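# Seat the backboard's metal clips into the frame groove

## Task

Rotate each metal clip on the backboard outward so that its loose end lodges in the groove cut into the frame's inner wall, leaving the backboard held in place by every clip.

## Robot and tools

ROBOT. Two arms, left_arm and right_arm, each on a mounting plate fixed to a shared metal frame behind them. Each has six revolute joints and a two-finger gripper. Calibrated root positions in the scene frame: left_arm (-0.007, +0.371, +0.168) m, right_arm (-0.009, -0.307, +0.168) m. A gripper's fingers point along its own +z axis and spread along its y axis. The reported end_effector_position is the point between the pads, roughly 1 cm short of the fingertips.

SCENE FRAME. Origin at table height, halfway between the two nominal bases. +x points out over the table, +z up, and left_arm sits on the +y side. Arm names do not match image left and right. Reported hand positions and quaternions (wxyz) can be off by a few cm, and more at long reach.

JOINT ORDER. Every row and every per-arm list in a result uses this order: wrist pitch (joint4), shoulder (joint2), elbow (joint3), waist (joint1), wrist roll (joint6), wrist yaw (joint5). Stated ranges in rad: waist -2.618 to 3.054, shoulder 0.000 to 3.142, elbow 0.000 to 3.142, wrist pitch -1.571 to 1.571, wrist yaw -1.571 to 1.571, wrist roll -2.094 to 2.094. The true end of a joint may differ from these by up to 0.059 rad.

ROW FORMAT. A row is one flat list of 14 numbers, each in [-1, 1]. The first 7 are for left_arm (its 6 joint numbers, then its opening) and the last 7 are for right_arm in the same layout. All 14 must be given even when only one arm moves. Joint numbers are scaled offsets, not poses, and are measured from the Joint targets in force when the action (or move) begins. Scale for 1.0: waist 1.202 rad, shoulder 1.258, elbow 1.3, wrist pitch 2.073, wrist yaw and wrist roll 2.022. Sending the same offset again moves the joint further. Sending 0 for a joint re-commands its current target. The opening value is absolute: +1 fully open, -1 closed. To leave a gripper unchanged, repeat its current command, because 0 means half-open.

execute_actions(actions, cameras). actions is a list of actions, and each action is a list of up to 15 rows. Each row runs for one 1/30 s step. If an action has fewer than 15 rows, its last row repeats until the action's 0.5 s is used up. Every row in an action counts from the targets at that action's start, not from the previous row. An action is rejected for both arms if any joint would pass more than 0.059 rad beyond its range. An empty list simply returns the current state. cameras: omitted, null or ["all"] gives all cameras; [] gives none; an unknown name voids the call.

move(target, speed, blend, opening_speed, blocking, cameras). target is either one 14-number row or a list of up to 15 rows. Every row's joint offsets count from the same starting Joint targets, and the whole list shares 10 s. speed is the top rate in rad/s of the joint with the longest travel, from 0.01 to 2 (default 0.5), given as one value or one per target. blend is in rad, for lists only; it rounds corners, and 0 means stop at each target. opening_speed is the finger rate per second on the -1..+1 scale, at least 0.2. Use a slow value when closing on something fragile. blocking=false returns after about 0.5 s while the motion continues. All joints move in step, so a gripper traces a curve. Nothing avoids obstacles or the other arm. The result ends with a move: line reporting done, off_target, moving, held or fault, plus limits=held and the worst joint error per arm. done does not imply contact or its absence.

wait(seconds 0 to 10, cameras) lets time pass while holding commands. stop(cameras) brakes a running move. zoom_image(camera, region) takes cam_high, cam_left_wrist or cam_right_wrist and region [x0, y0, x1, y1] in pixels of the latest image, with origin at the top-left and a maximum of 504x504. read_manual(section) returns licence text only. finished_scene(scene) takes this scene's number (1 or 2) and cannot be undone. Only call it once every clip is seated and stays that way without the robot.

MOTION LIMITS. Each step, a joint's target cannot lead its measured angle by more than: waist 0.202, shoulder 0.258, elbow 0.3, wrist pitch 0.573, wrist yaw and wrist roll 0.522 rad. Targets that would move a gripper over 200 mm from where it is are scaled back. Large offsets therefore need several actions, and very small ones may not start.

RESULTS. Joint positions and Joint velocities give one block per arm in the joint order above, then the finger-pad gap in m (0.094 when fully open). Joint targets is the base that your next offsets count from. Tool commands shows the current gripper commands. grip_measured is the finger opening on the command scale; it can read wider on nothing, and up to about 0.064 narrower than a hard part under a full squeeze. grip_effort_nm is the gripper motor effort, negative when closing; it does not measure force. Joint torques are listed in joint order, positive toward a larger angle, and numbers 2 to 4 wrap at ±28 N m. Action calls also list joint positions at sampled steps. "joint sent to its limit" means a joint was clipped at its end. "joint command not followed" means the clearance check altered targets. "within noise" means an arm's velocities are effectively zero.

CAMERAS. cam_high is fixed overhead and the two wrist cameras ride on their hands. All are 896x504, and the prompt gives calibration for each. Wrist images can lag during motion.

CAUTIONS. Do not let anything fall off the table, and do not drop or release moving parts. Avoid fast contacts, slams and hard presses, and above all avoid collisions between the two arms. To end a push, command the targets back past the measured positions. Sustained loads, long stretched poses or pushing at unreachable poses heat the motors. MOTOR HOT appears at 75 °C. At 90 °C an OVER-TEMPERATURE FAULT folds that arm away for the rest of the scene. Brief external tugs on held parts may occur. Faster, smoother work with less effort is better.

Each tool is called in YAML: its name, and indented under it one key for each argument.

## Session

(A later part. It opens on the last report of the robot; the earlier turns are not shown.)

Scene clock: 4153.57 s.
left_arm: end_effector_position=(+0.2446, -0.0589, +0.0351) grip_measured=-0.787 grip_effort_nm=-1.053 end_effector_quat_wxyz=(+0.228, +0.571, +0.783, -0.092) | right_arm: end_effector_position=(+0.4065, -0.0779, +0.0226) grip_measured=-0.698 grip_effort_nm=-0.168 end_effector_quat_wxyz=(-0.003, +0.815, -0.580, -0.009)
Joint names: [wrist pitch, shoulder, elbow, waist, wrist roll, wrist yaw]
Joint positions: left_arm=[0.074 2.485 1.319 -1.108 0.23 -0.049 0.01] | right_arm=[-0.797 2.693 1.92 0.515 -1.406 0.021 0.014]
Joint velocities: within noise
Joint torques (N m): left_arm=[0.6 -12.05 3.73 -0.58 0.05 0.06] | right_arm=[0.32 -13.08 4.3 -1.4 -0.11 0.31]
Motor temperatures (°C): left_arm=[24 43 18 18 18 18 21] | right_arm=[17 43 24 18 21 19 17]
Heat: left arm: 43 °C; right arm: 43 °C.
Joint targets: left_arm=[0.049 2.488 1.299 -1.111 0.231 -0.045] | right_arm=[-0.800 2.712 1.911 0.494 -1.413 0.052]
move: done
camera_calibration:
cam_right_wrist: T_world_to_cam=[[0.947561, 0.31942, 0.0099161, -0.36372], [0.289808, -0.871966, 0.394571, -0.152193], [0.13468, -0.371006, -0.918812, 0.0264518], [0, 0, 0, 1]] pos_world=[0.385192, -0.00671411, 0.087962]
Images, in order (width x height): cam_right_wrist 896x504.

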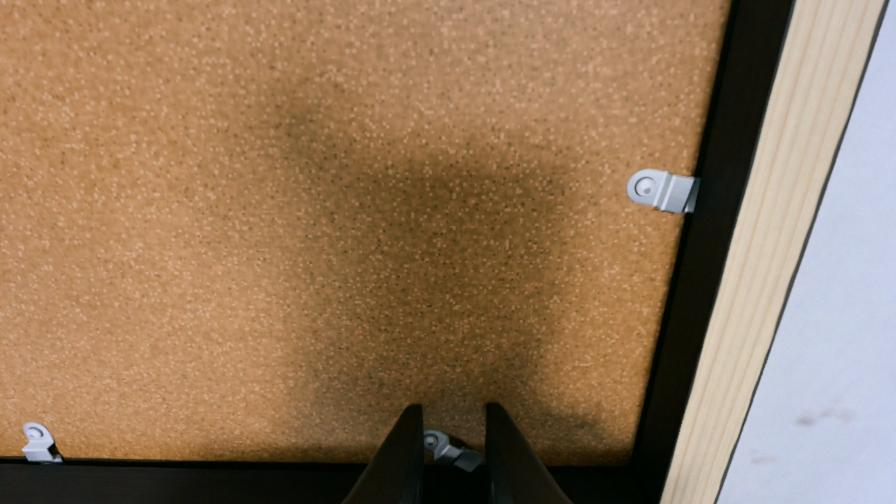

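move:
  target: [0,0,0,0,0,0,-0.85,0,0,0,0,0,0,-0.85]
  opening_speed: 0.3
  cameras: ["cam_right_wrist"]

zoom_image:
  camera: "cam_right_wrist"
  region: [390, 400, 540, 504]

Scene clock: 4159.30 s.
left_arm: end_effector_position=(+0.2446, -0.0589, +0.0351) grip_measured=-0.787 grip_effort_nm=-1.057 end_effector_quat_wxyz=(+0.228, +0.571, +0.783, -0.092) | right_arm: end_effector_position=(+0.4046, -0.0787, +0.0226) grip_measured=-0.846 grip_effort_nm=-0.271 end_effector_quat_wxyz=(+0.000, +0.815, -0.580, -0.011)
Joint names: [wrist pitch, shoulder, elbow, waist, wrist roll, wrist yaw]
Joint positions: left_arm=[0.074 2.485 1.319 -1.108 0.23 -0.049 0.01] | right_arm=[-0.805 2.693 1.92 0.515 -1.406 0.02 0.007]
Joint velocities: within noise
Joint torques (N m): left_arm=[0.63 -12.04 3.58 -0.64 0.06 0.01] | right_arm=[0.37 -13.07 4.27 -1.4 -0.11 0.31]
Motor temperatures (°C): left_arm=[24 43 18 18 18 18 21] | right_arm=[17 43 24 18 21 19 17]
Heat: left arm: 43 °C; right arm: 43 °C.
Joint targets: left_arm=[0.049 2.488 1.299 -1.111 0.231 -0.046] | right_arm=[-0.800 2.712 1.911 0.494 -1.413 0.052]
move: done
camera_calibration:
cam_right_wrist: T_world_to_cam=[[0.947507, 0.319731, 0.0018338, -0.361494], [0.29307, -0.870762, 0.39482, -0.153571], [0.127833, -0.373557, -0.918757, 0.0289997], [0, 0, 0, 1]] pos_world=[0.383818, -0.00730961, 0.0879394]
Images, in order (width x height): cam_right_wrist 896x504.

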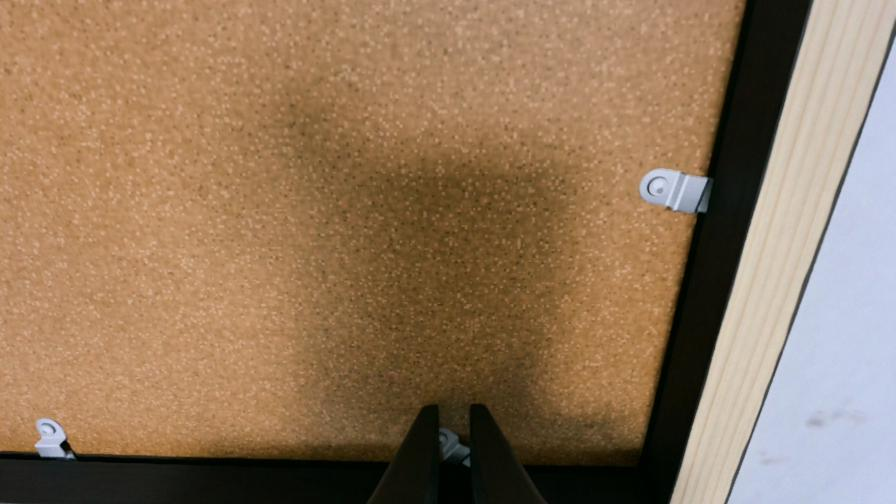

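Scaled by 3.360.

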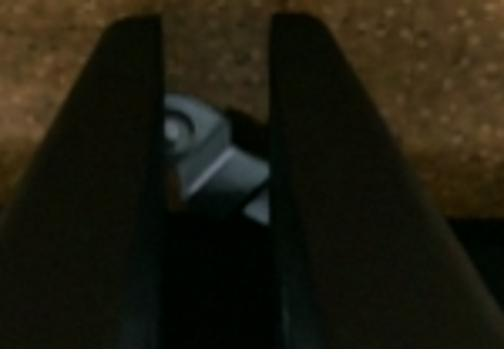

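move:
  target: [0,0,0,0,0,0,-0.85,0,0,0,0,0,0,-0.93]
  opening_speed: 0.3
  cameras: []

move:
  target: [0,0,0,0,0,0,-0.85,0,0,0,0,0,0,-0.5]
  opening_speed: 0.5
  cameras: ["cam_right_wrist"]

zoom_image:
  camera: "cam_right_wrist"
  region: [390, 400, 540, 504]

Scene clock: 4171.70 s.
left_arm: end_effector_position=(+0.2445, -0.0590, +0.0351) grip_measured=-0.787 grip_effort_nm=-1.057 end_effector_quat_wxyz=(+0.228, +0.571, +0.783, -0.092) | right_arm: end_effector_position=(+0.4052, -0.0788, +0.0226) grip_measured=-0.925 grip_effort_nm=-0.315 end_effector_quat_wxyz=(+0.000, +0.815, -0.580, -0.011)
Joint names: [wrist pitch, shoulder, elbow, waist, wrist roll, wrist yaw]
Joint positions: left_arm=[0.074 2.485 1.319 -1.108 0.23 -0.049 0.01] | right_arm=[-0.803 2.693 1.92 0.514 -1.407 0.02 0.004]
Joint velocities: within noise
Joint torques (N m): left_arm=[0.58 -12.04 3.52 -0.69 0.03 0.03] | right_arm=[0.39 -13.05 4.26 -1.36 -0.11 0.31]
Motor temperatures (°C): left_arm=[24 43 18 18 18 18 21] | right_arm=[17 42 24 18 21 19 17]
Heat: left arm: 43 °C; right arm: 42 °C.
Joint targets: left_arm=[0.049 2.488 1.299 -1.111 0.232 -0.045] | right_arm=[-0.800 2.712 1.911 0.494 -1.413 0.052]
move: done
No camera images: "cameras" was empty.

Scene clock: 4172.77 s.
left_arm: end_effector_position=(+0.2445, -0.0590, +0.0351) grip_measured=-0.787 grip_effort_nm=-1.057 end_effector_quat_wxyz=(+0.228, +0.571, +0.783, -0.092) | right_arm: end_effector_position=(+0.4123, -0.0766, +0.0226) grip_measured=-0.502 grip_effort_nm=0.076 end_effector_quat_wxyz=(-0.013, +0.814, -0.581, -0.004)
Joint names: [wrist pitch, shoulder, elbow, waist, wrist roll, wrist yaw]
Joint positions: left_arm=[0.074 2.485 1.319 -1.108 0.23 -0.049 0.01] | right_arm=[-0.773 2.693 1.92 0.511 -1.407 0.02 0.023]
Joint velocities: within noise
Joint torques (N m): left_arm=[0.61 -11.97 3.49 -0.68 0.06 0.01] | right_arm=[0.14 -13.11 4.33 -1.09 -0.1 0.32]
Motor temperatures (°C): left_arm=[24 43 18 18 18 18 21] | right_arm=[17 42 24 18 21 19 17]
Heat: left arm: 43 °C; right arm: 42 °C.
Joint targets: left_arm=[0.049 2.488 1.299 -1.111 0.231 -0.046] | right_arm=[-0.800 2.712 1.911 0.493 -1.413 0.052]
move: done
camera_calibration:
cam_right_wrist: T_world_to_cam=[[0.948396, 0.315412, 0.0325518, -0.370861], [0.278503, -0.877668, 0.390045, -0.148458], [0.151595, -0.360852, -0.92022, 0.0199427], [0, 0, 0, 1]] pos_world=[0.390045, -0.00612647, 0.0883291]
Images, in order (width x height): cam_right_wrist 896x504.

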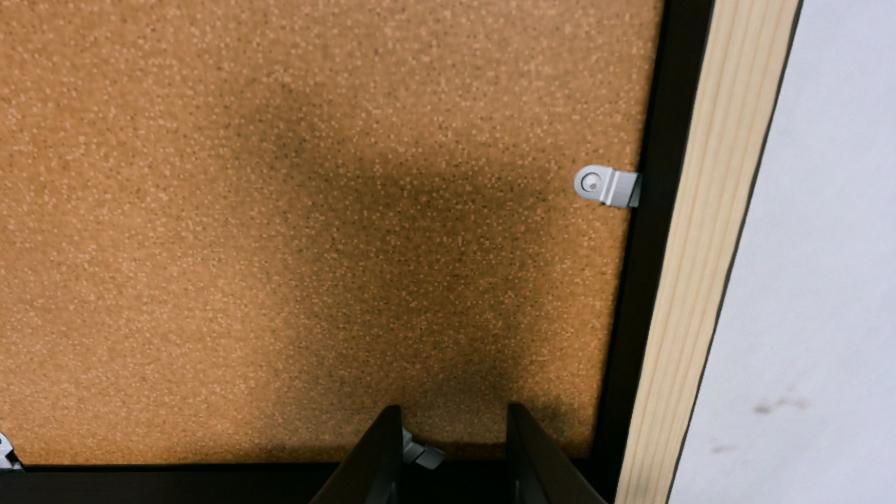

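Scaled by 3.360.

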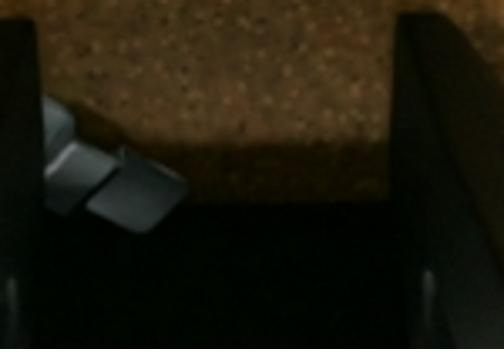

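move:
  target:
    - [0,0,0,0,0,0,-0.85,-0.01,-0.089,0,0,0,0,-0.5]
    - [0,0,0,0,0,0,-0.85,-0.01,-0.089,-0.0069,0.0557,0.0178,0,-0.5]
    - [0,0,0,0,0,0,-0.85,0.0039,0.002,-0.0069,0.0557,0.0178,0,-0.5]
    - [0,0,0,0,0,0,-0.85,0.0039,0.010,-0.0069,0.0557,0.0178,0,-0.5]
  speed: 0.15
  cameras: ["cam_right_wrist"]

zoom_image:
  camera: "cam_right_wrist"
  region: [390, 400, 540, 504]

Scene clock: 4188.47 s.
left_arm: end_effector_position=(+0.2435, -0.0593, +0.0349) grip_measured=-0.787 grip_effort_nm=-1.057 end_effector_quat_wxyz=(+0.227, +0.572, +0.782, -0.094) | right_arm: end_effector_position=(+0.3980, -0.0656, +0.0225) grip_measured=-0.502 grip_effort_nm=0.051 end_effector_quat_wxyz=(+0.004, +0.821, -0.571, +0.005)
Joint names: [wrist pitch, shoulder, elbow, waist, wrist roll, wrist yaw]
Joint positions: left_arm=[0.074 2.485 1.319 -1.108 0.232 -0.043 0.01] | right_arm=[-0.794 2.692 1.914 0.558 -1.384 0.052 0.023]
Joint velocities: within noise
Joint torques (N m): left_arm=[0.56 -12 3.73 -0.53 0 -0.01] | right_arm=[0.37 -11.79 4.12 0.88 0.04 0.02]
Motor temperatures (°C): left_arm=[24 43 18 18 18 18 21] | right_arm=[17 42 24 18 21 19 17]
Heat: left arm: 43 °C; right arm: 42 °C.
Joint targets: left_arm=[0.049 2.488 1.299 -1.111 0.232 -0.046] | right_arm=[-0.792 2.724 1.902 0.560 -1.377 0.052]
move: done
camera_calibration:
cam_right_wrist: T_world_to_cam=[[0.94041, 0.339728, 0.0146196, -0.35554], [0.302095, -0.854429, 0.422717, -0.143339], [0.1561, -0.393111, -0.906144, 0.021824], [0, 0, 0, 1]] pos_world=[0.374249, 0.00689343, 0.0855653]
Images, in order (width x height): cam_right_wrist 896x504.

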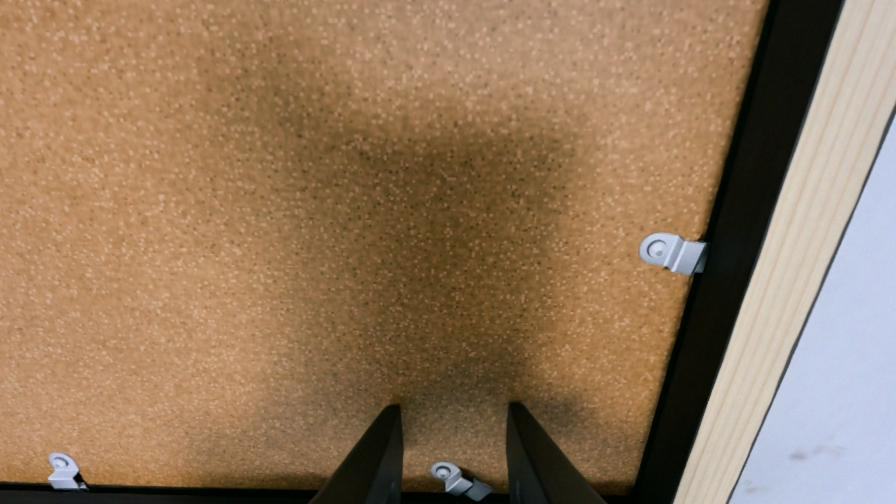

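Scaled by 3.360.

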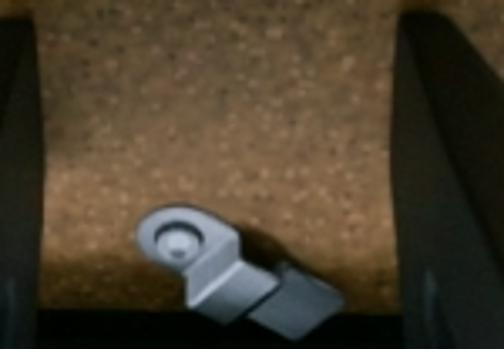

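move:
  target:
    - [0,0,0,0,0,0,-0.85,0,-0.03,0,0,0,0,-1]
    - [0,0,0,0,0,0,-0.85,-0.0135,0.0,0.064,-0.002,0,0,-1]
    - [0,0,0,0,0,0,-0.85,-0.0135,0.0191,0.064,-0.002,0,0,-1]
  speed: 0.15
  cameras: ["cam_right_wrist"]

zoom_image:
  camera: "cam_right_wrist"
  region: [350, 400, 550, 504]

Scene clock: 4200.67 s.
left_arm: end_effector_position=(+0.2435, -0.0593, +0.0349) grip_measured=-0.787 grip_effort_nm=-1.057 end_effector_quat_wxyz=(+0.227, +0.572, +0.782, -0.094) | right_arm: end_effector_position=(+0.4075, -0.0599, +0.0227) grip_measured=-0.993 grip_effort_nm=-0.398 end_effector_quat_wxyz=(-0.004, +0.820, -0.572, +0.009)
Joint names: [wrist pitch, shoulder, elbow, waist, wrist roll, wrist yaw]
Joint positions: left_arm=[0.074 2.485 1.319 -1.108 0.232 -0.043 0.01] | right_arm=[-0.804 2.717 1.968 0.558 -1.384 0.052 0]
Joint velocities: within noise
Joint torques (N m): left_arm=[0.58 -12.1 3.58 -0.65 0.04 -0.02] | right_arm=[0.24 -12.15 6.28 0.61 0.02 -0.01]
Motor temperatures (°C): left_arm=[24 43 18 18 18 18 21] | right_arm=[17 42 24 18 21 19 17]
Heat: left arm: 43 °C; right arm: 42 °C.
Joint targets: left_arm=[0.049 2.488 1.299 -1.111 0.232 -0.046] | right_arm=[-0.820 2.749 1.985 0.558 -1.377 0.052]
move: done
camera_calibration:
cam_right_wrist: T_world_to_cam=[[0.940412, 0.338439, 0.0329402, -0.366933], [0.294391, -0.858819, 0.419242, -0.138432], [0.170178, -0.384562, -0.907277, 0.0175157], [0, 0, 0, 1]] pos_world=[0.38284, 0.0120321, 0.086015]
Images, in order (width x height): cam_right_wrist 896x504.

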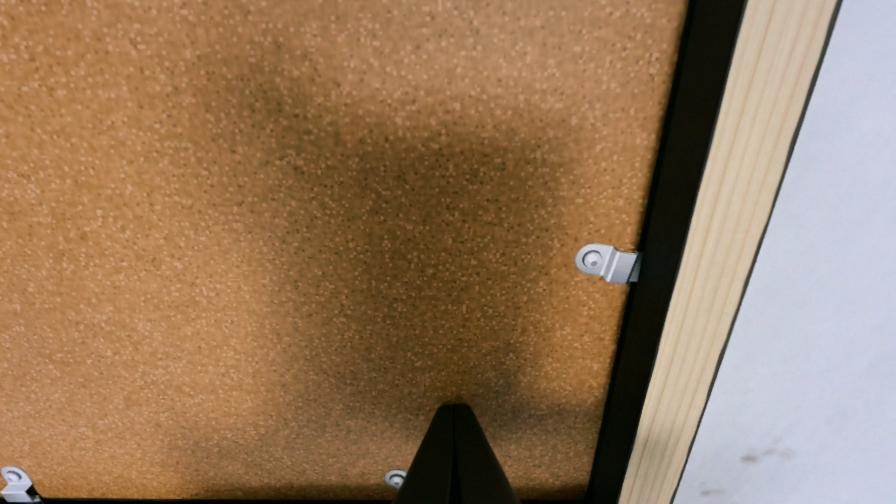

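Scaled by 2.520.

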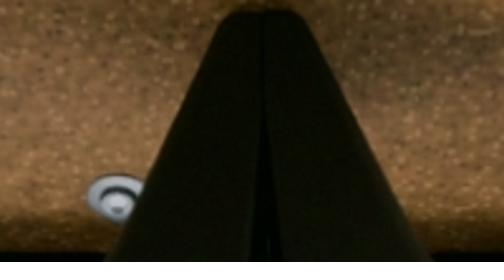

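move:
  target:
    - [0,0,0,0,0,0,-0.85,0,-0.06,0,0,0,0,-1]
    - [0,0,0,0,0,0,-0.85,0.012,-0.06,-0.0465,0.0,0,0,-1]
    - [0,0,0,0,0,0,-0.85,0.012,-0.0125,-0.0465,0.0,0,0,-1]
  speed: 0.15
  cameras: ["cam_right_wrist"]

zoom_image:
  camera: "cam_right_wrist"
  region: [350, 400, 550, 504]

Scene clock: 4207.03 s.
left_arm: end_effector_position=(+0.2435, -0.0593, +0.0349) grip_measured=-0.787 grip_effort_nm=-1.057 end_effector_quat_wxyz=(+0.227, +0.572, +0.782, -0.094) | right_arm: end_effector_position=(+0.4043, -0.0618, +0.0226) grip_measured=-0.993 grip_effort_nm=-0.398 end_effector_quat_wxyz=(-0.002, +0.820, -0.572, +0.008)
Joint names: [wrist pitch, shoulder, elbow, waist, wrist roll, wrist yaw]
Joint positions: left_arm=[0.074 2.485 1.319 -1.108 0.232 -0.043 0.01] | right_arm=[-0.796 2.707 1.945 0.558 -1.384 0.052 0]
Joint velocities: within noise
Joint torques (N m): left_arm=[0.61 -11.85 3.71 -0.61 0.02 0.04] | right_arm=[0.39 -12.49 3.59 0.65 0.04 0]
Motor temperatures (°C): left_arm=[24 43 18 18 18 18 21] | right_arm=[17 42 24 18 21 19 17]
Heat: left arm: 43 °C; right arm: 42 °C.
Joint targets: left_arm=[0.049 2.488 1.299 -1.111 0.232 -0.046] | right_arm=[-0.795 2.733 1.925 0.558 -1.377 0.052]
move: done
camera_calibration:
cam_right_wrist: T_world_to_cam=[[0.940466, 0.338663, 0.0288295, -0.363182], [0.296042, -0.857863, 0.420036, -0.139715], [0.166983, -0.386495, -0.907049, 0.0183796], [0, 0, 0, 1]] pos_world=[0.379852, 0.0102441, 0.0858267]
Images, in order (width x height): cam_right_wrist 896x504.

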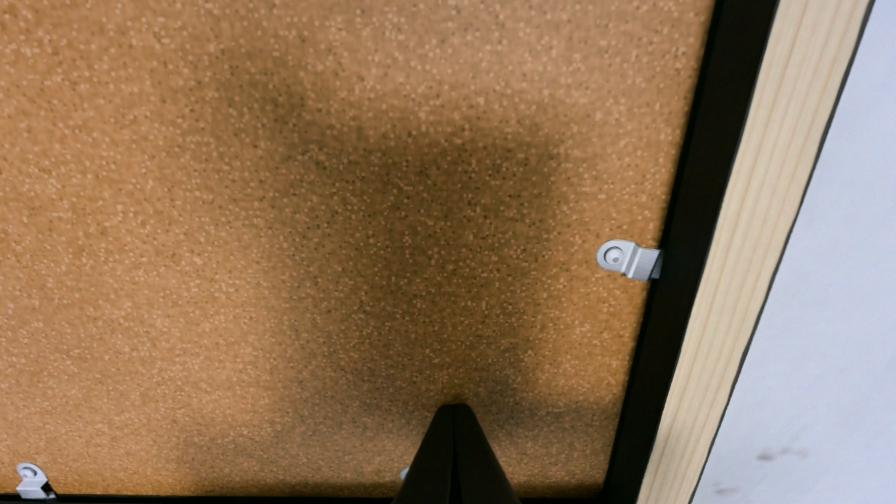

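Scaled by 2.520.

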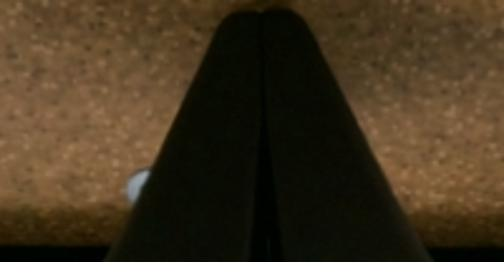

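move:
  target:
    - [0,0,0,0,0,0,-0.85,0.0034,0.002,-0.0115,0.0,0,0,-1]
    - [0,0,0,0,0,0,-0.85,0.0034,0.002,-0.0115,-0.03,-0.018,0,-1]
  speed: 0.1
  cameras: ["cam_right_wrist"]

zoom_image:
  camera: "cam_right_wrist"
  region: [350, 400, 550, 504]

Scene clock: 4214.27 s.
left_arm: end_effector_position=(+0.2435, -0.0593, +0.0349) grip_measured=-0.787 grip_effort_nm=-1.062 end_effector_quat_wxyz=(+0.227, +0.572, +0.782, -0.094) | right_arm: end_effector_position=(+0.4050, -0.0651, +0.0211) grip_measured=-0.993 grip_effort_nm=-0.403 end_effector_quat_wxyz=(-0.006, +0.823, -0.568, -0.002)
Joint names: [wrist pitch, shoulder, elbow, waist, wrist roll, wrist yaw]
Joint positions: left_arm=[0.074 2.485 1.319 -1.108 0.232 -0.043 0.01] | right_arm=[-0.792 2.707 1.94 0.544 -1.405 0.032 0]
Joint velocities: within noise
Joint torques (N m): left_arm=[0.59 -12.19 3.64 -0.55 0.03 -0.02] | right_arm=[0.43 -12.27 2.86 -1.48 -0.13 0.19]
Motor temperatures (°C): left_arm=[24 43 18 18 18 18 21] | right_arm=[17 42 24 18 21 19 17]
Heat: left arm: 43 °C; right arm: 42 °C.
Joint targets: left_arm=[0.049 2.488 1.299 -1.111 0.232 -0.046] | right_arm=[-0.788 2.735 1.910 0.522 -1.414 0.052]
move: done
camera_calibration:
cam_right_wrist: T_world_to_cam=[[0.938069, 0.345649, 0.0235108, -0.361169], [0.307542, -0.862051, 0.402846, -0.14671], [0.159511, -0.370667, -0.914966, 0.0199014], [0, 0, 0, 1]] pos_world=[0.380747, 0.00574308, 0.085802]
Images, in order (width x height): cam_right_wrist 896x504.

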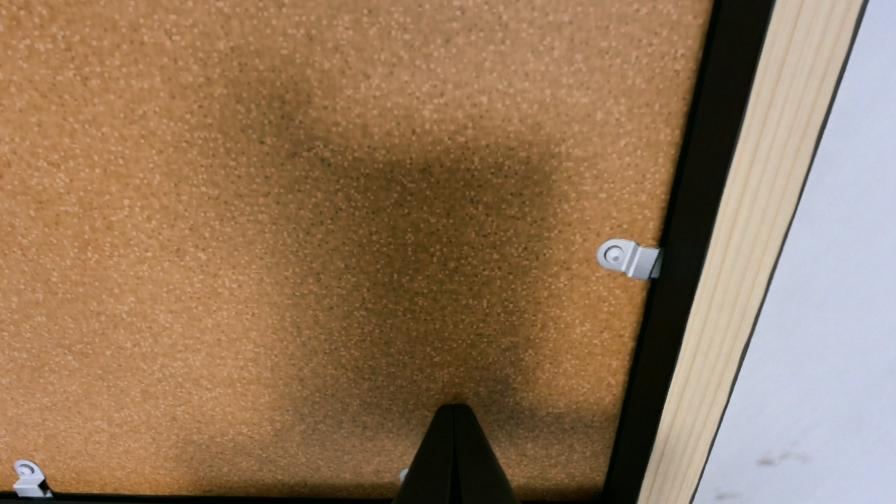

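Scaled by 2.520.

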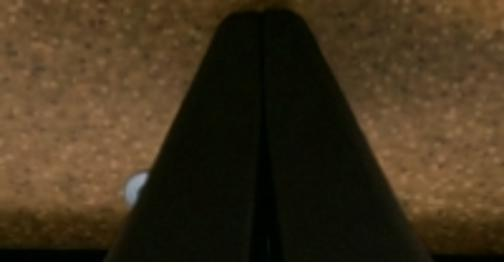

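move:
  target:
    - [0,0,0,0,0,0,-0.85,0,-0.05,0,0.012,0.007,0,-1]
    - [0,0,0,0,0,0,-0.85,0,-0.006,0,0.012,0.007,0,-1]
    - [0,0,0,0,0,0,-0.85,0,-0.006,0,0.0,0,0,-1]
  speed: 0.1
  cameras: ["cam_right_wrist"]

zoom_image:
  camera: "cam_right_wrist"
  region: [350, 400, 550, 504]

Scene clock: 4220.70 s.
left_arm: end_effector_position=(+0.2435, -0.0593, +0.0349) grip_measured=-0.787 grip_effort_nm=-1.062 end_effector_quat_wxyz=(+0.227, +0.572, +0.782, -0.094) | right_arm: end_effector_position=(+0.4061, -0.0674, +0.0222) grip_measured=-0.993 grip_effort_nm=-0.398 end_effector_quat_wxyz=(-0.007, +0.822, -0.570, +0.000)
Joint names: [wrist pitch, shoulder, elbow, waist, wrist roll, wrist yaw]
Joint positions: left_arm=[0.074 2.485 1.319 -1.108 0.232 -0.043 0.01] | right_arm=[-0.786 2.7 1.93 0.54 -1.406 0.034 0]
Joint velocities: within noise
Joint torques (N m): left_arm=[0.59 -11.96 3.78 -0.64 0.02 0] | right_arm=[0.36 -12.29 3.54 -1.02 -0.11 0.17]
Motor temperatures (°C): left_arm=[24 43 18 18 18 18 21] | right_arm=[17 41 23 18 21 19 17]
Heat: left arm: 43 °C; right arm: 41 °C.
Joint targets: left_arm=[0.049 2.488 1.299 -1.111 0.232 -0.046] | right_arm=[-0.788 2.728 1.910 0.522 -1.413 0.052]
move: done
camera_calibration:
cam_right_wrist: T_world_to_cam=[[0.939341, 0.341921, 0.0269814, -0.362247], [0.302674, -0.863378, 0.403691, -0.147571], [0.161325, -0.371037, -0.914498, 0.0190848], [0, 0, 0, 1]] pos_world=[0.381861, 0.00353167, 0.0867998]
Images, in order (width x height): cam_right_wrist 896x504.

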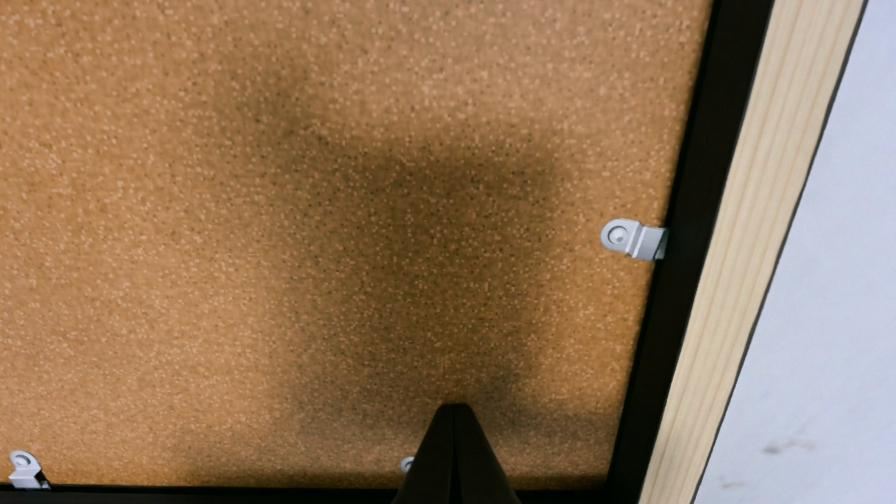

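Scaled by 2.520.

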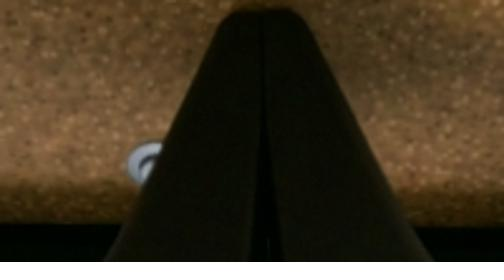

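move:
  target:
    - [0,0,0,0,0,0,-0.85,0,0,0,-0.01,-0.006,0,-1]
    - [0,0,0,0,0,0,-0.85,0,0,0,-0.02,-0.012,0,-1]
  speed: 0.1
  cameras: ["cam_right_wrist"]

zoom_image:
  camera: "cam_right_wrist"
  region: [350, 400, 550, 504]

Scene clock: 4224.97 s.
left_arm: end_effector_position=(+0.2435, -0.0593, +0.0349) grip_measured=-0.787 grip_effort_nm=-1.053 end_effector_quat_wxyz=(+0.227, +0.572, +0.782, -0.094) | right_arm: end_effector_position=(+0.4106, -0.0756, +0.0218) grip_measured=-0.993 grip_effort_nm=-0.398 end_effector_quat_wxyz=(-0.007, +0.822, -0.569, -0.002)
Joint names: [wrist pitch, shoulder, elbow, waist, wrist roll, wrist yaw]
Joint positions: left_arm=[0.074 2.485 1.319 -1.108 0.232 -0.043 0.01] | right_arm=[-0.786 2.7 1.93 0.519 -1.429 0.03 0]
Joint velocities: within noise
Joint torques (N m): left_arm=[0.61 -12 3.58 -0.66 0.08 -0.01] | right_arm=[0.37 -12.29 3.54 -1.29 -0.1 0.19]
Motor temperatures (°C): left_arm=[24 43 18 18 18 18 21] | right_arm=[17 41 23 18 21 19 17]
Heat: left arm: 43 °C; right arm: 41 °C.
Joint targets: left_arm=[0.049 2.488 1.299 -1.111 0.232 -0.046] | right_arm=[-0.788 2.728 1.910 0.498 -1.438 0.052]
move: done
camera_calibration:
cam_right_wrist: T_world_to_cam=[[0.938858, 0.343338, 0.0257759, -0.363332], [0.304957, -0.863984, 0.400665, -0.156798], [0.159834, -0.368307, -0.915862, 0.0157914], [0, 0, 0, 1]] pos_world=[0.38641, -0.00490907, 0.0866514]
Images, in order (width x height): cam_right_wrist 896x504.

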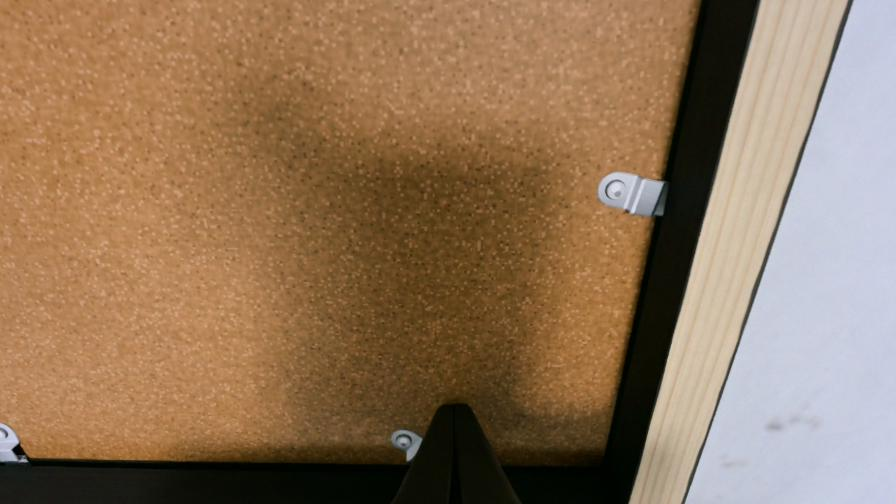

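Scaled by 2.520.

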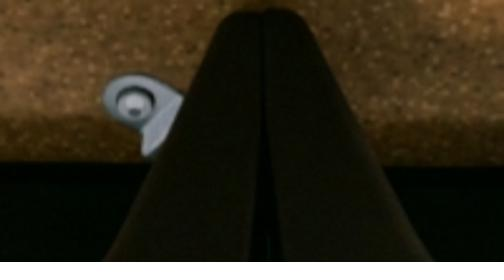

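move:
  target:
    - [0,0,0,0,0,0,-0.85,0,0,0,0.037,0.02,0,-1]
    - [0,0,0,0,0,0,-0.85,-0.01,-0.0954,0,0.037,0.02,0,-1]
    - [0,0,0,0,0,0,-0.85,-0.026,-0.03,0.0777,0.0524,0.8086,0,-1]
    - [0,0,0,0,0,0,-0.85,-0.026,0.0111,0.0777,0.0524,0.8086,0,-1]
  speed: 0.5
  cameras: ["cam_right_wrist"]

Scene clock: 4270.33 s.
left_arm: end_effector_position=(+0.2435, -0.0593, +0.0349) grip_measured=-0.787 grip_effort_nm=-1.062 end_effector_quat_wxyz=(+0.227, +0.572, +0.782, -0.094) | right_arm: end_effector_position=(+0.4085, -0.0626, +0.0239) grip_measured=-0.993 grip_effort_nm=-0.398 end_effector_quat_wxyz=(+0.001, -0.172, +0.985, -0.005)
Joint names: [wrist pitch, shoulder, elbow, waist, wrist roll, wrist yaw]
Joint positions: left_arm=[0.074 2.485 1.319 -1.108 0.232 -0.043 0.01] | right_arm=[-0.837 2.728 1.996 0.552 0.189 0.049 0]
Joint velocities: within noise
Joint torques (N m): left_arm=[0.57 -11.95 3.66 -0.81 -0.01 0] | right_arm=[0.3 -13.79 6 1.57 0.02 0.02]
Motor temperatures (°C): left_arm=[24 44 18 18 18 18 21] | right_arm=[17 40 24 18 21 19 17]
Heat: left arm: 44 °C; right arm: 40 °C.
Joint targets: left_arm=[0.049 2.488 1.299 -1.111 0.232 -0.046] | right_arm=[-0.842 2.742 2.011 0.561 0.197 0.052]
move: done
camera_calibration:
cam_right_wrist: T_world_to_cam=[[0.330569, -0.94344, 0.0253782, -0.197967], [-0.864172, -0.291767, 0.409973, 0.367416], [-0.379381, -0.157456, -0.911744, 0.256223], [0, 0, 0, 1]] pos_world=[0.480158, -0.0392264, 0.0880029]
Images, in order (width x height): cam_right_wrist 896x504.

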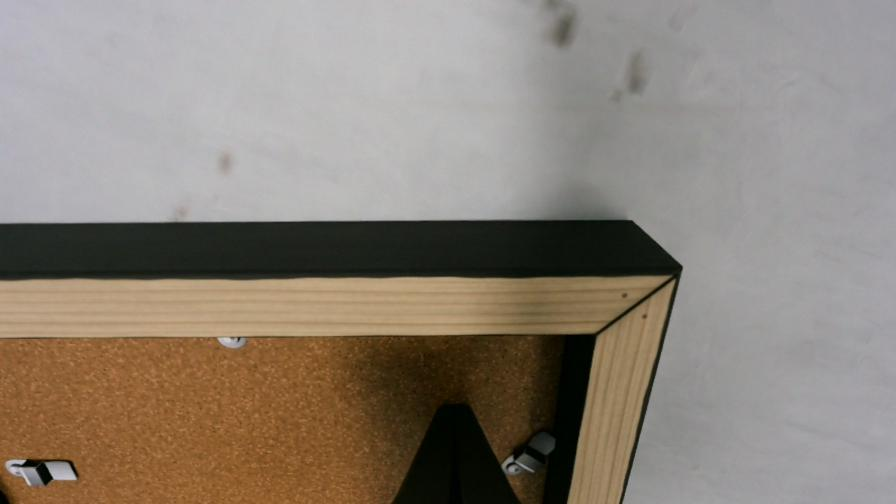

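move:
  target:
    - [0,0,0,0,0,0,-0.85,0.008,-0.045,-0.0308,0,0,0,-1]
    - [0,0,0,0,0,0,-0.85,0.008,0.0076,-0.0308,0,0,0,-1]
    - [0,0,0,0,0,0,-0.85,0.008,0.0076,-0.0308,-0.02,-0.012,0,-1]
  speed: 0.15
  cameras: ["cam_right_wrist"]

Scene clock: 4287.87 s.
left_arm: end_effector_position=(+0.2435, -0.0593, +0.0349) grip_measured=-0.787 grip_effort_nm=-1.048 end_effector_quat_wxyz=(+0.227, +0.572, +0.782, -0.094) | right_arm: end_effector_position=(+0.4081, -0.0652, +0.0229) grip_measured=-0.993 grip_effort_nm=-0.398 end_effector_quat_wxyz=(+0.000, -0.174, +0.985, -0.005)
Joint names: [wrist pitch, shoulder, elbow, waist, wrist roll, wrist yaw]
Joint positions: left_arm=[0.074 2.485 1.319 -1.108 0.232 -0.043 0.01] | right_arm=[-0.833 2.726 1.988 0.547 0.181 0.049 0]
Joint velocities: within noise
Joint torques (N m): left_arm=[0.61 -12.08 3.71 -0.62 0 0.01] | right_arm=[0.43 -12.67 3.82 -0.34 -0.11 0.01]
Motor temperatures (°C): left_arm=[24 44 18 18 18 18 21] | right_arm=[17 40 24 18 21 19 18]
Heat: left arm: 44 °C; right arm: 40 °C.
Joint targets: left_arm=[0.049 2.488 1.299 -1.111 0.232 -0.046] | right_arm=[-0.825 2.751 1.971 0.537 0.173 0.052]
move: done
camera_calibration:
cam_right_wrist: T_world_to_cam=[[0.335029, -0.941853, 0.0258611, -0.20194], [-0.861902, -0.295271, 0.412239, 0.365527], [-0.380632, -0.160402, -0.910709, 0.255093], [0, 0, 0, 1]] pos_world=[0.479801, -0.0413508, 0.0868536]
Images, in order (width x height): cam_right_wrist 896x504.

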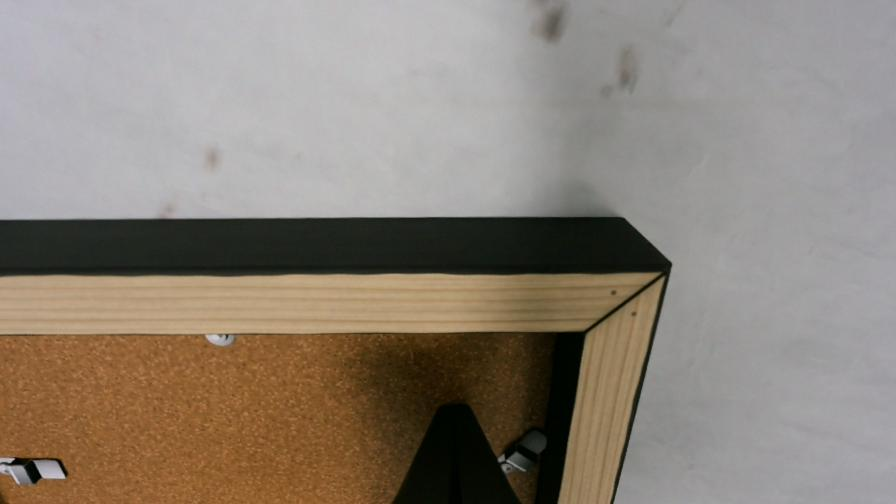

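move:
  target:
    - [0,0,0,0,0,0,-0.85,0,0.003,0,-0.015,-0.009,0,-1]
    - [0,0,0,0,0,0,-0.85,0,0.003,0,-0.025,-0.015,0,-1]
  speed: 0.1
  cameras: ["cam_right_wrist"]

Scene clock: 4293.37 s.
left_arm: end_effector_position=(+0.2435, -0.0593, +0.0349) grip_measured=-0.787 grip_effort_nm=-1.048 end_effector_quat_wxyz=(+0.227, +0.572, +0.782, -0.094) | right_arm: end_effector_position=(+0.4142, -0.0763, +0.0224) grip_measured=-0.993 grip_effort_nm=-0.393 end_effector_quat_wxyz=(-0.001, -0.175, +0.985, -0.002)
Joint names: [wrist pitch, shoulder, elbow, waist, wrist roll, wrist yaw]
Joint positions: left_arm=[0.074 2.485 1.319 -1.108 0.232 -0.043 0.01] | right_arm=[-0.833 2.726 1.988 0.519 0.151 0.043 0]
Joint velocities: within noise
Joint torques (N m): left_arm=[0.55 -11.9 3.63 -0.61 0.01 0.02] | right_arm=[0.44 -12.38 3.86 -0.43 -0.11 0.07]
Motor temperatures (°C): left_arm=[24 44 18 18 18 18 21] | right_arm=[17 40 24 18 21 19 18]
Heat: left arm: 44 °C; right arm: 40 °C.
Joint targets: left_arm=[0.049 2.488 1.299 -1.111 0.232 -0.046] | right_arm=[-0.825 2.755 1.971 0.507 0.143 0.052]
move: done
camera_calibration:
cam_right_wrist: T_world_to_cam=[[0.336205, -0.941583, 0.0196981, -0.214743], [-0.859761, -0.298318, 0.414509, 0.366533], [-0.384418, -0.156296, -0.909832, 0.256975], [0, 0, 0, 1]] pos_world=[0.486114, -0.0526904, 0.0861026]
Images, in order (width x height): cam_right_wrist 896x504.

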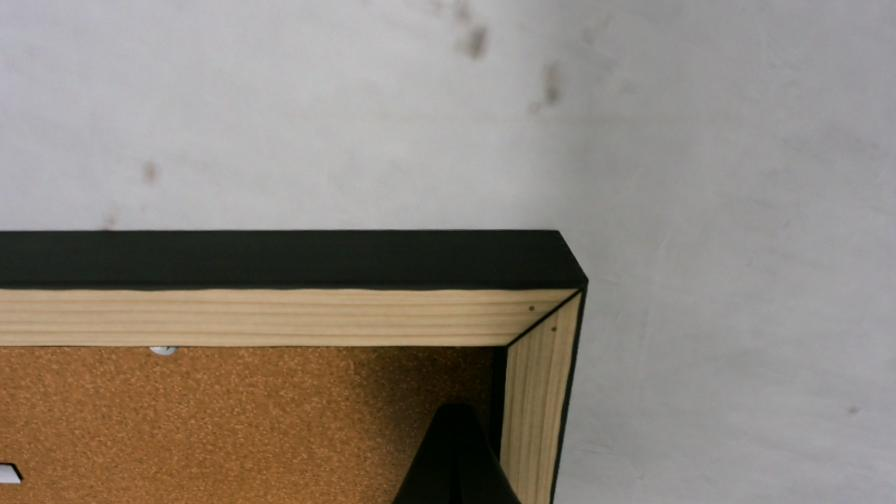

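move:
  target:
    - [0,0,0,0,0,0,-0.85,0,0.002,0,-0.01,-0.006,0,-1]
    - [0,0,0,0,0,0,-0.85,0,0.002,0,-0.02,-0.012,0,-1]
  speed: 0.1
  cameras: ["cam_right_wrist"]

Scene clock: 4298.93 s.
left_arm: end_effector_position=(+0.2435, -0.0593, +0.0349) grip_measured=-0.787 grip_effort_nm=-1.057 end_effector_quat_wxyz=(+0.227, +0.572, +0.782, -0.094) | right_arm: end_effector_position=(+0.4158, -0.0794, +0.0221) grip_measured=-0.993 grip_effort_nm=-0.398 end_effector_quat_wxyz=(-0.005, -0.179, +0.984, +0.008)
Joint names: [wrist pitch, shoulder, elbow, waist, wrist roll, wrist yaw]
Joint positions: left_arm=[0.074 2.485 1.319 -1.108 0.232 -0.043 0.01] | right_arm=[-0.833 2.726 1.988 0.504 0.127 0.022 0]
Joint velocities: within noise
Joint torques (N m): left_arm=[0.59 -11.97 3.59 -0.68 0 0.01] | right_arm=[0.43 -12.11 3.86 -1.28 -0.11 0.3]
Motor temperatures (°C): left_arm=[24 44 18 18 18 18 21] | right_arm=[17 41 24 18 21 19 18]
Heat: left arm: 44 °C; right arm: 41 °C.
Joint targets: left_arm=[0.049 2.488 1.299 -1.111 0.232 -0.046] | right_arm=[-0.825 2.758 1.971 0.483 0.118 0.052]
move: done
camera_calibration:
cam_right_wrist: T_world_to_cam=[[0.344834, -0.938664, -0.000657626, -0.22112], [-0.852754, -0.313566, 0.417715, 0.36289], [-0.3923, -0.143482, -0.908578, 0.261134], [0, 0, 0, 1]] pos_world=[0.488149, -0.0562994, 0.0855299]
Images, in order (width x height): cam_right_wrist 896x504.

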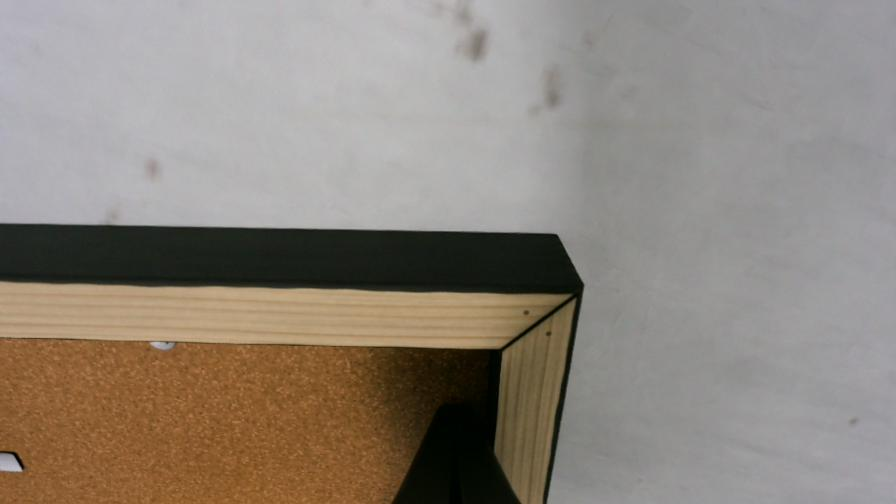

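move:
  target:
    - [0,0,0,0,0,0,-0.85,0,0.0,0,-0.01,-0.003,0,-1]
    - [0,0,0,0,0,0,-0.85,0,0.0,0,-0.02,-0.003,0,-1]
  speed: 0.1
  cameras: ["cam_right_wrist"]

Scene clock: 4303.13 s.
left_arm: end_effector_position=(+0.2436, -0.0594, +0.0350) grip_measured=-0.787 grip_effort_nm=-1.062 end_effector_quat_wxyz=(+0.227, +0.572, +0.782, -0.095) | right_arm: end_effector_position=(+0.4168, -0.0810, +0.0220) grip_measured=-0.993 grip_effort_nm=-0.398 end_effector_quat_wxyz=(-0.009, -0.175, +0.984, +0.020)
Joint names: [wrist pitch, shoulder, elbow, waist, wrist roll, wrist yaw]
Joint positions: left_arm=[0.075 2.485 1.319 -1.108 0.232 -0.043 0.01] | right_arm=[-0.832 2.726 1.988 0.49 0.122 -0.003 0]
Joint velocities: within noise
Joint torques (N m): left_arm=[0.58 -12.16 3.51 -0.61 0.03 -0.01] | right_arm=[0.43 -12.15 3.84 -2.4 -0.12 0.54]
Motor temperatures (°C): left_arm=[24 44 18 18 18 18 21] | right_arm=[17 41 24 18 21 19 18]
Heat: left arm: 44 °C; right arm: 41 °C.
Joint targets: left_arm=[0.049 2.488 1.299 -1.111 0.232 -0.046] | right_arm=[-0.825 2.758 1.971 0.459 0.112 0.052]
move: off_target (right_arm); right_arm: the wrist yaw is farthest, 0.055 rad from its target
camera_calibration:
cam_right_wrist: T_world_to_cam=[[0.336666, -0.941267, -0.0259476, -0.219234], [-0.850494, -0.315794, 0.420636, 0.362049], [-0.404125, -0.119545, -0.906858, 0.267993], [0, 0, 0, 1]] pos_world=[0.490031, -0.0599871, 0.0850519]
Images, in order (width x height): cam_right_wrist 896x504.

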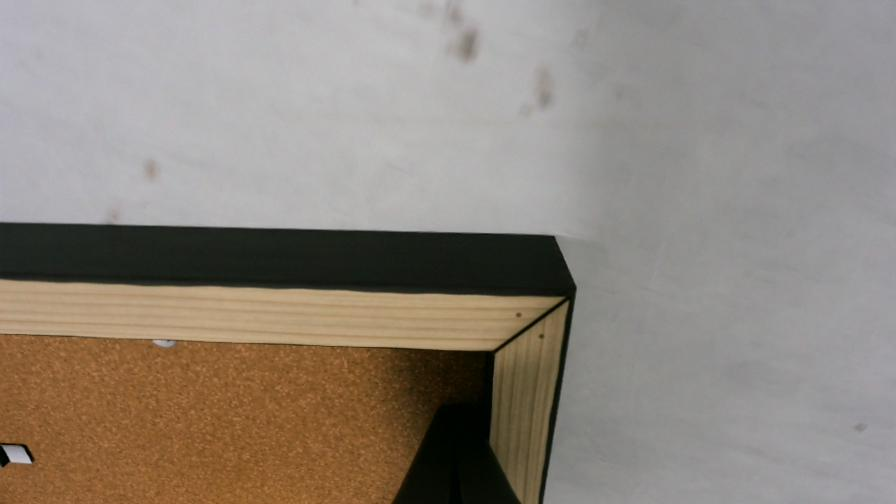

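move:
  target:
    - [0,0,0,0,0,0,-0.85,0,0,0,0.0416,0.015,0,-1]
    - [0,0,0,0,0,0,-0.85,-0.01,-0.1113,0,0.0416,0.015,0,-1]
    - [0,0,0,0,0,0,-0.85,0.0275,-0.1113,-0.0769,0.0874,-0.7433,0,-0.5]
    - [0,0,0,0,0,0,-0.85,0.0275,-0.062,-0.0769,0.0874,-0.7433,0,-0.5]
  speed: 0.5
  cameras: ["cam_right_wrist"]

zoom_image:
  camera: "cam_right_wrist"
  region: [390, 400, 540, 504]

Scene clock: 4320.23 s.
left_arm: end_effector_position=(+0.2436, -0.0594, +0.0350) grip_measured=-0.787 grip_effort_nm=-1.053 end_effector_quat_wxyz=(+0.227, +0.572, +0.782, -0.095) | right_arm: end_effector_position=(+0.3989, -0.0664, +0.0282) grip_measured=-0.502 grip_effort_nm=0.071 end_effector_quat_wxyz=(-0.004, +0.819, -0.573, +0.006)
Joint names: [wrist pitch, shoulder, elbow, waist, wrist roll, wrist yaw]
Joint positions: left_arm=[0.075 2.485 1.319 -1.108 0.232 -0.043 0.01] | right_arm=[-0.774 2.664 1.883 0.555 -1.384 0.047 0.023]
Joint velocities: within noise
Joint torques (N m): left_arm=[0.57 -12.01 3.69 -0.64 0.01 -0.03] | right_arm=[0.45 -13.22 4.12 1.54 -0.11 0.05]
Motor temperatures (°C): left_arm=[24 44 18 18 18 18 21] | right_arm=[17 41 23 18 21 19 18]
Heat: left arm: 44 °C; right arm: 41 °C.
Joint targets: left_arm=[0.049 2.488 1.299 -1.111 0.232 -0.046] | right_arm=[-0.768 2.679 1.871 0.564 -1.391 0.052]
move: done
camera_calibration:
cam_right_wrist: T_world_to_cam=[[0.941782, 0.334913, 0.0296624, -0.357515], [0.293097, -0.861007, 0.415645, -0.143406], [0.164745, -0.382753, -0.909043, 0.0238104], [0, 0, 0, 1]] pos_world=[0.374811, 0.00537635, 0.0918555]
Images, in order (width x height): cam_right_wrist 896x504.

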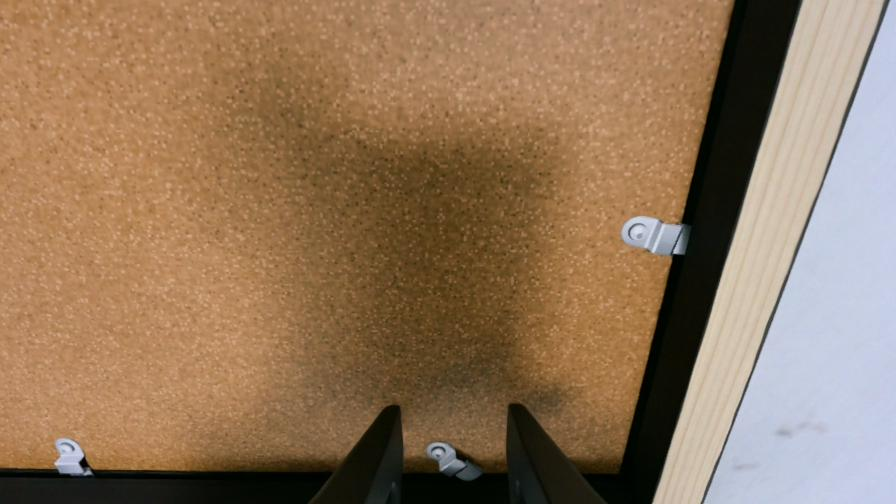

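Scaled by 3.360.

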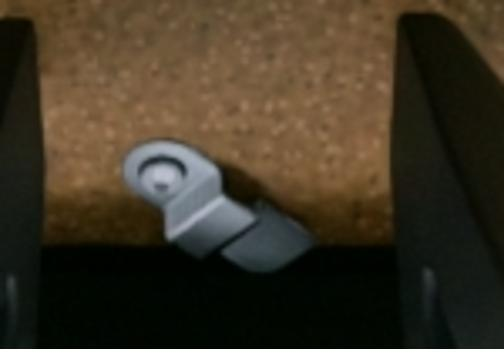

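move:
  target:
    - [0,0,0,0,0,0,-0.85,0,-0.04,0,0,0,0,-0.5]
    - [0,0,0,0,0,0,-0.85,-0.031,0.005,0.087,-0.0075,0.7854,0,-1]
    - [0,0,0,0,0,0,-0.85,-0.031,0.0513,0.087,-0.0075,0.7854,0,-1]
  speed: 0.5
  cameras: ["cam_right_wrist"]

Scene clock: 4351.80 s.
left_arm: end_effector_position=(+0.2436, -0.0594, +0.0350) grip_measured=-0.787 grip_effort_nm=-1.053 end_effector_quat_wxyz=(+0.227, +0.572, +0.782, -0.095) | right_arm: end_effector_position=(+0.4037, -0.0634, +0.0228) grip_measured=-0.993 grip_effort_nm=-0.403 end_effector_quat_wxyz=(-0.001, -0.173, +0.985, -0.005)
Joint names: [wrist pitch, shoulder, elbow, waist, wrist roll, wrist yaw]
Joint positions: left_arm=[0.075 2.485 1.319 -1.108 0.232 -0.043 0.01] | right_arm=[-0.825 2.717 1.968 0.555 0.191 0.048 0]
Joint velocities: within noise
Joint torques (N m): left_arm=[0.58 -12.03 3.64 -0.79 0.03 -0.02] | right_arm=[0.28 -12.37 6.2 0.7 0.03 0.04]
Motor temperatures (°C): left_arm=[24 44 18 18 18 18 21] | right_arm=[17 42 23 18 21 19 17]
Heat: left arm: 44 °C; right arm: 42 °C.
Joint targets: left_arm=[0.049 2.488 1.299 -1.111 0.232 -0.046] | right_arm=[-0.832 2.744 1.984 0.555 0.197 0.052]
move: done
camera_calibration:
cam_right_wrist: T_world_to_cam=[[0.332335, -0.942833, 0.0249032, -0.197756], [-0.8615, -0.292707, 0.414898, 0.362182], [-0.38389, -0.159339, -0.909527, 0.254943], [0, 0, 0, 1]] pos_world=[0.475611, -0.0398151, 0.0865338]
Images, in order (width x height): cam_right_wrist 896x504.

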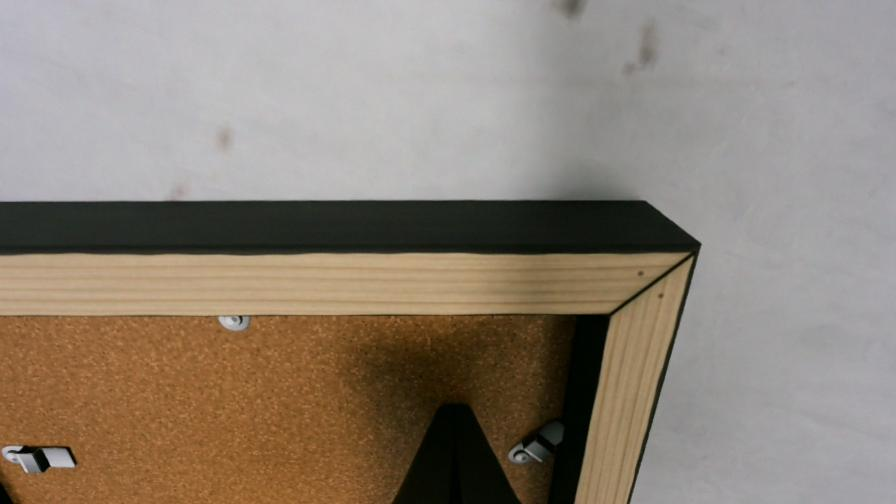

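move:
  target:
    - [0,0,0,0,0,0,-0.85,0,0,0,-0.02,-0.012,0,-1]
    - [0,0,0,0,0,0,-0.85,0,0,0,-0.036,-0.0215,0,-1]
  speed: 0.1
  cameras: ["cam_right_wrist"]

Scene clock: 4357.13 s.
left_arm: end_effector_position=(+0.2436, -0.0594, +0.0350) grip_measured=-0.787 grip_effort_nm=-1.062 end_effector_quat_wxyz=(+0.227, +0.572, +0.782, -0.095) | right_arm: end_effector_position=(+0.4100, -0.0749, +0.0222) grip_measured=-0.993 grip_effort_nm=-0.398 end_effector_quat_wxyz=(-0.004, -0.171, +0.985, +0.000)
Joint names: [wrist pitch, shoulder, elbow, waist, wrist roll, wrist yaw]
Joint positions: left_arm=[0.075 2.485 1.319 -1.108 0.232 -0.043 0.01] | right_arm=[-0.825 2.717 1.968 0.523 0.163 0.037 0]
Joint velocities: within noise
Joint torques (N m): left_arm=[0.6 -11.9 3.6 -0.7 0.02 0] | right_arm=[0.28 -12.46 6.12 -0.43 -0.13 0.14]
Motor temperatures (°C): left_arm=[24 44 18 18 18 18 21] | right_arm=[17 41 23 18 21 19 17]
Heat: left arm: 44 °C; right arm: 41 °C.
Joint targets: left_arm=[0.049 2.488 1.299 -1.111 0.232 -0.046] | right_arm=[-0.832 2.744 1.984 0.512 0.154 0.052]
move: done
camera_calibration:
cam_right_wrist: T_world_to_cam=[[0.328822, -0.944279, 0.0145773, -0.209089], [-0.85992, -0.292994, 0.417962, 0.363813], [-0.390402, -0.149971, -0.908347, 0.258354], [0, 0, 0, 1]] pos_world=[0.482465, -0.0520981, 0.0856629]
Images, in order (width x height): cam_right_wrist 896x504.

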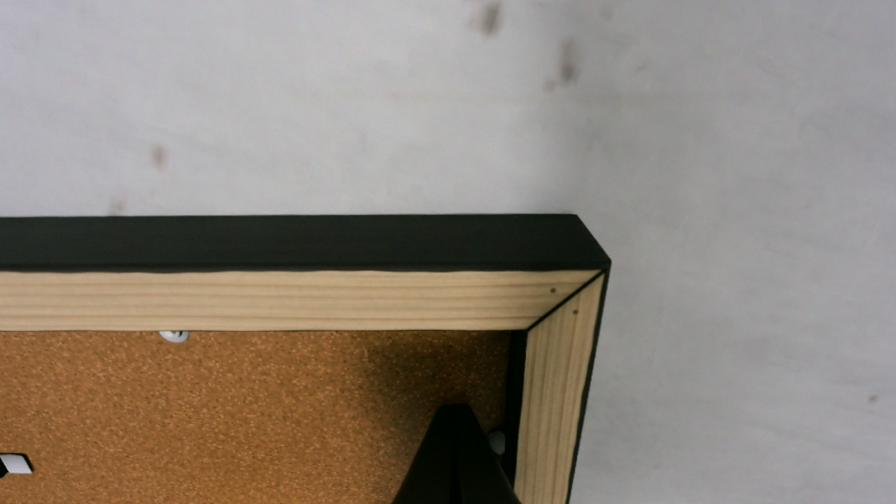

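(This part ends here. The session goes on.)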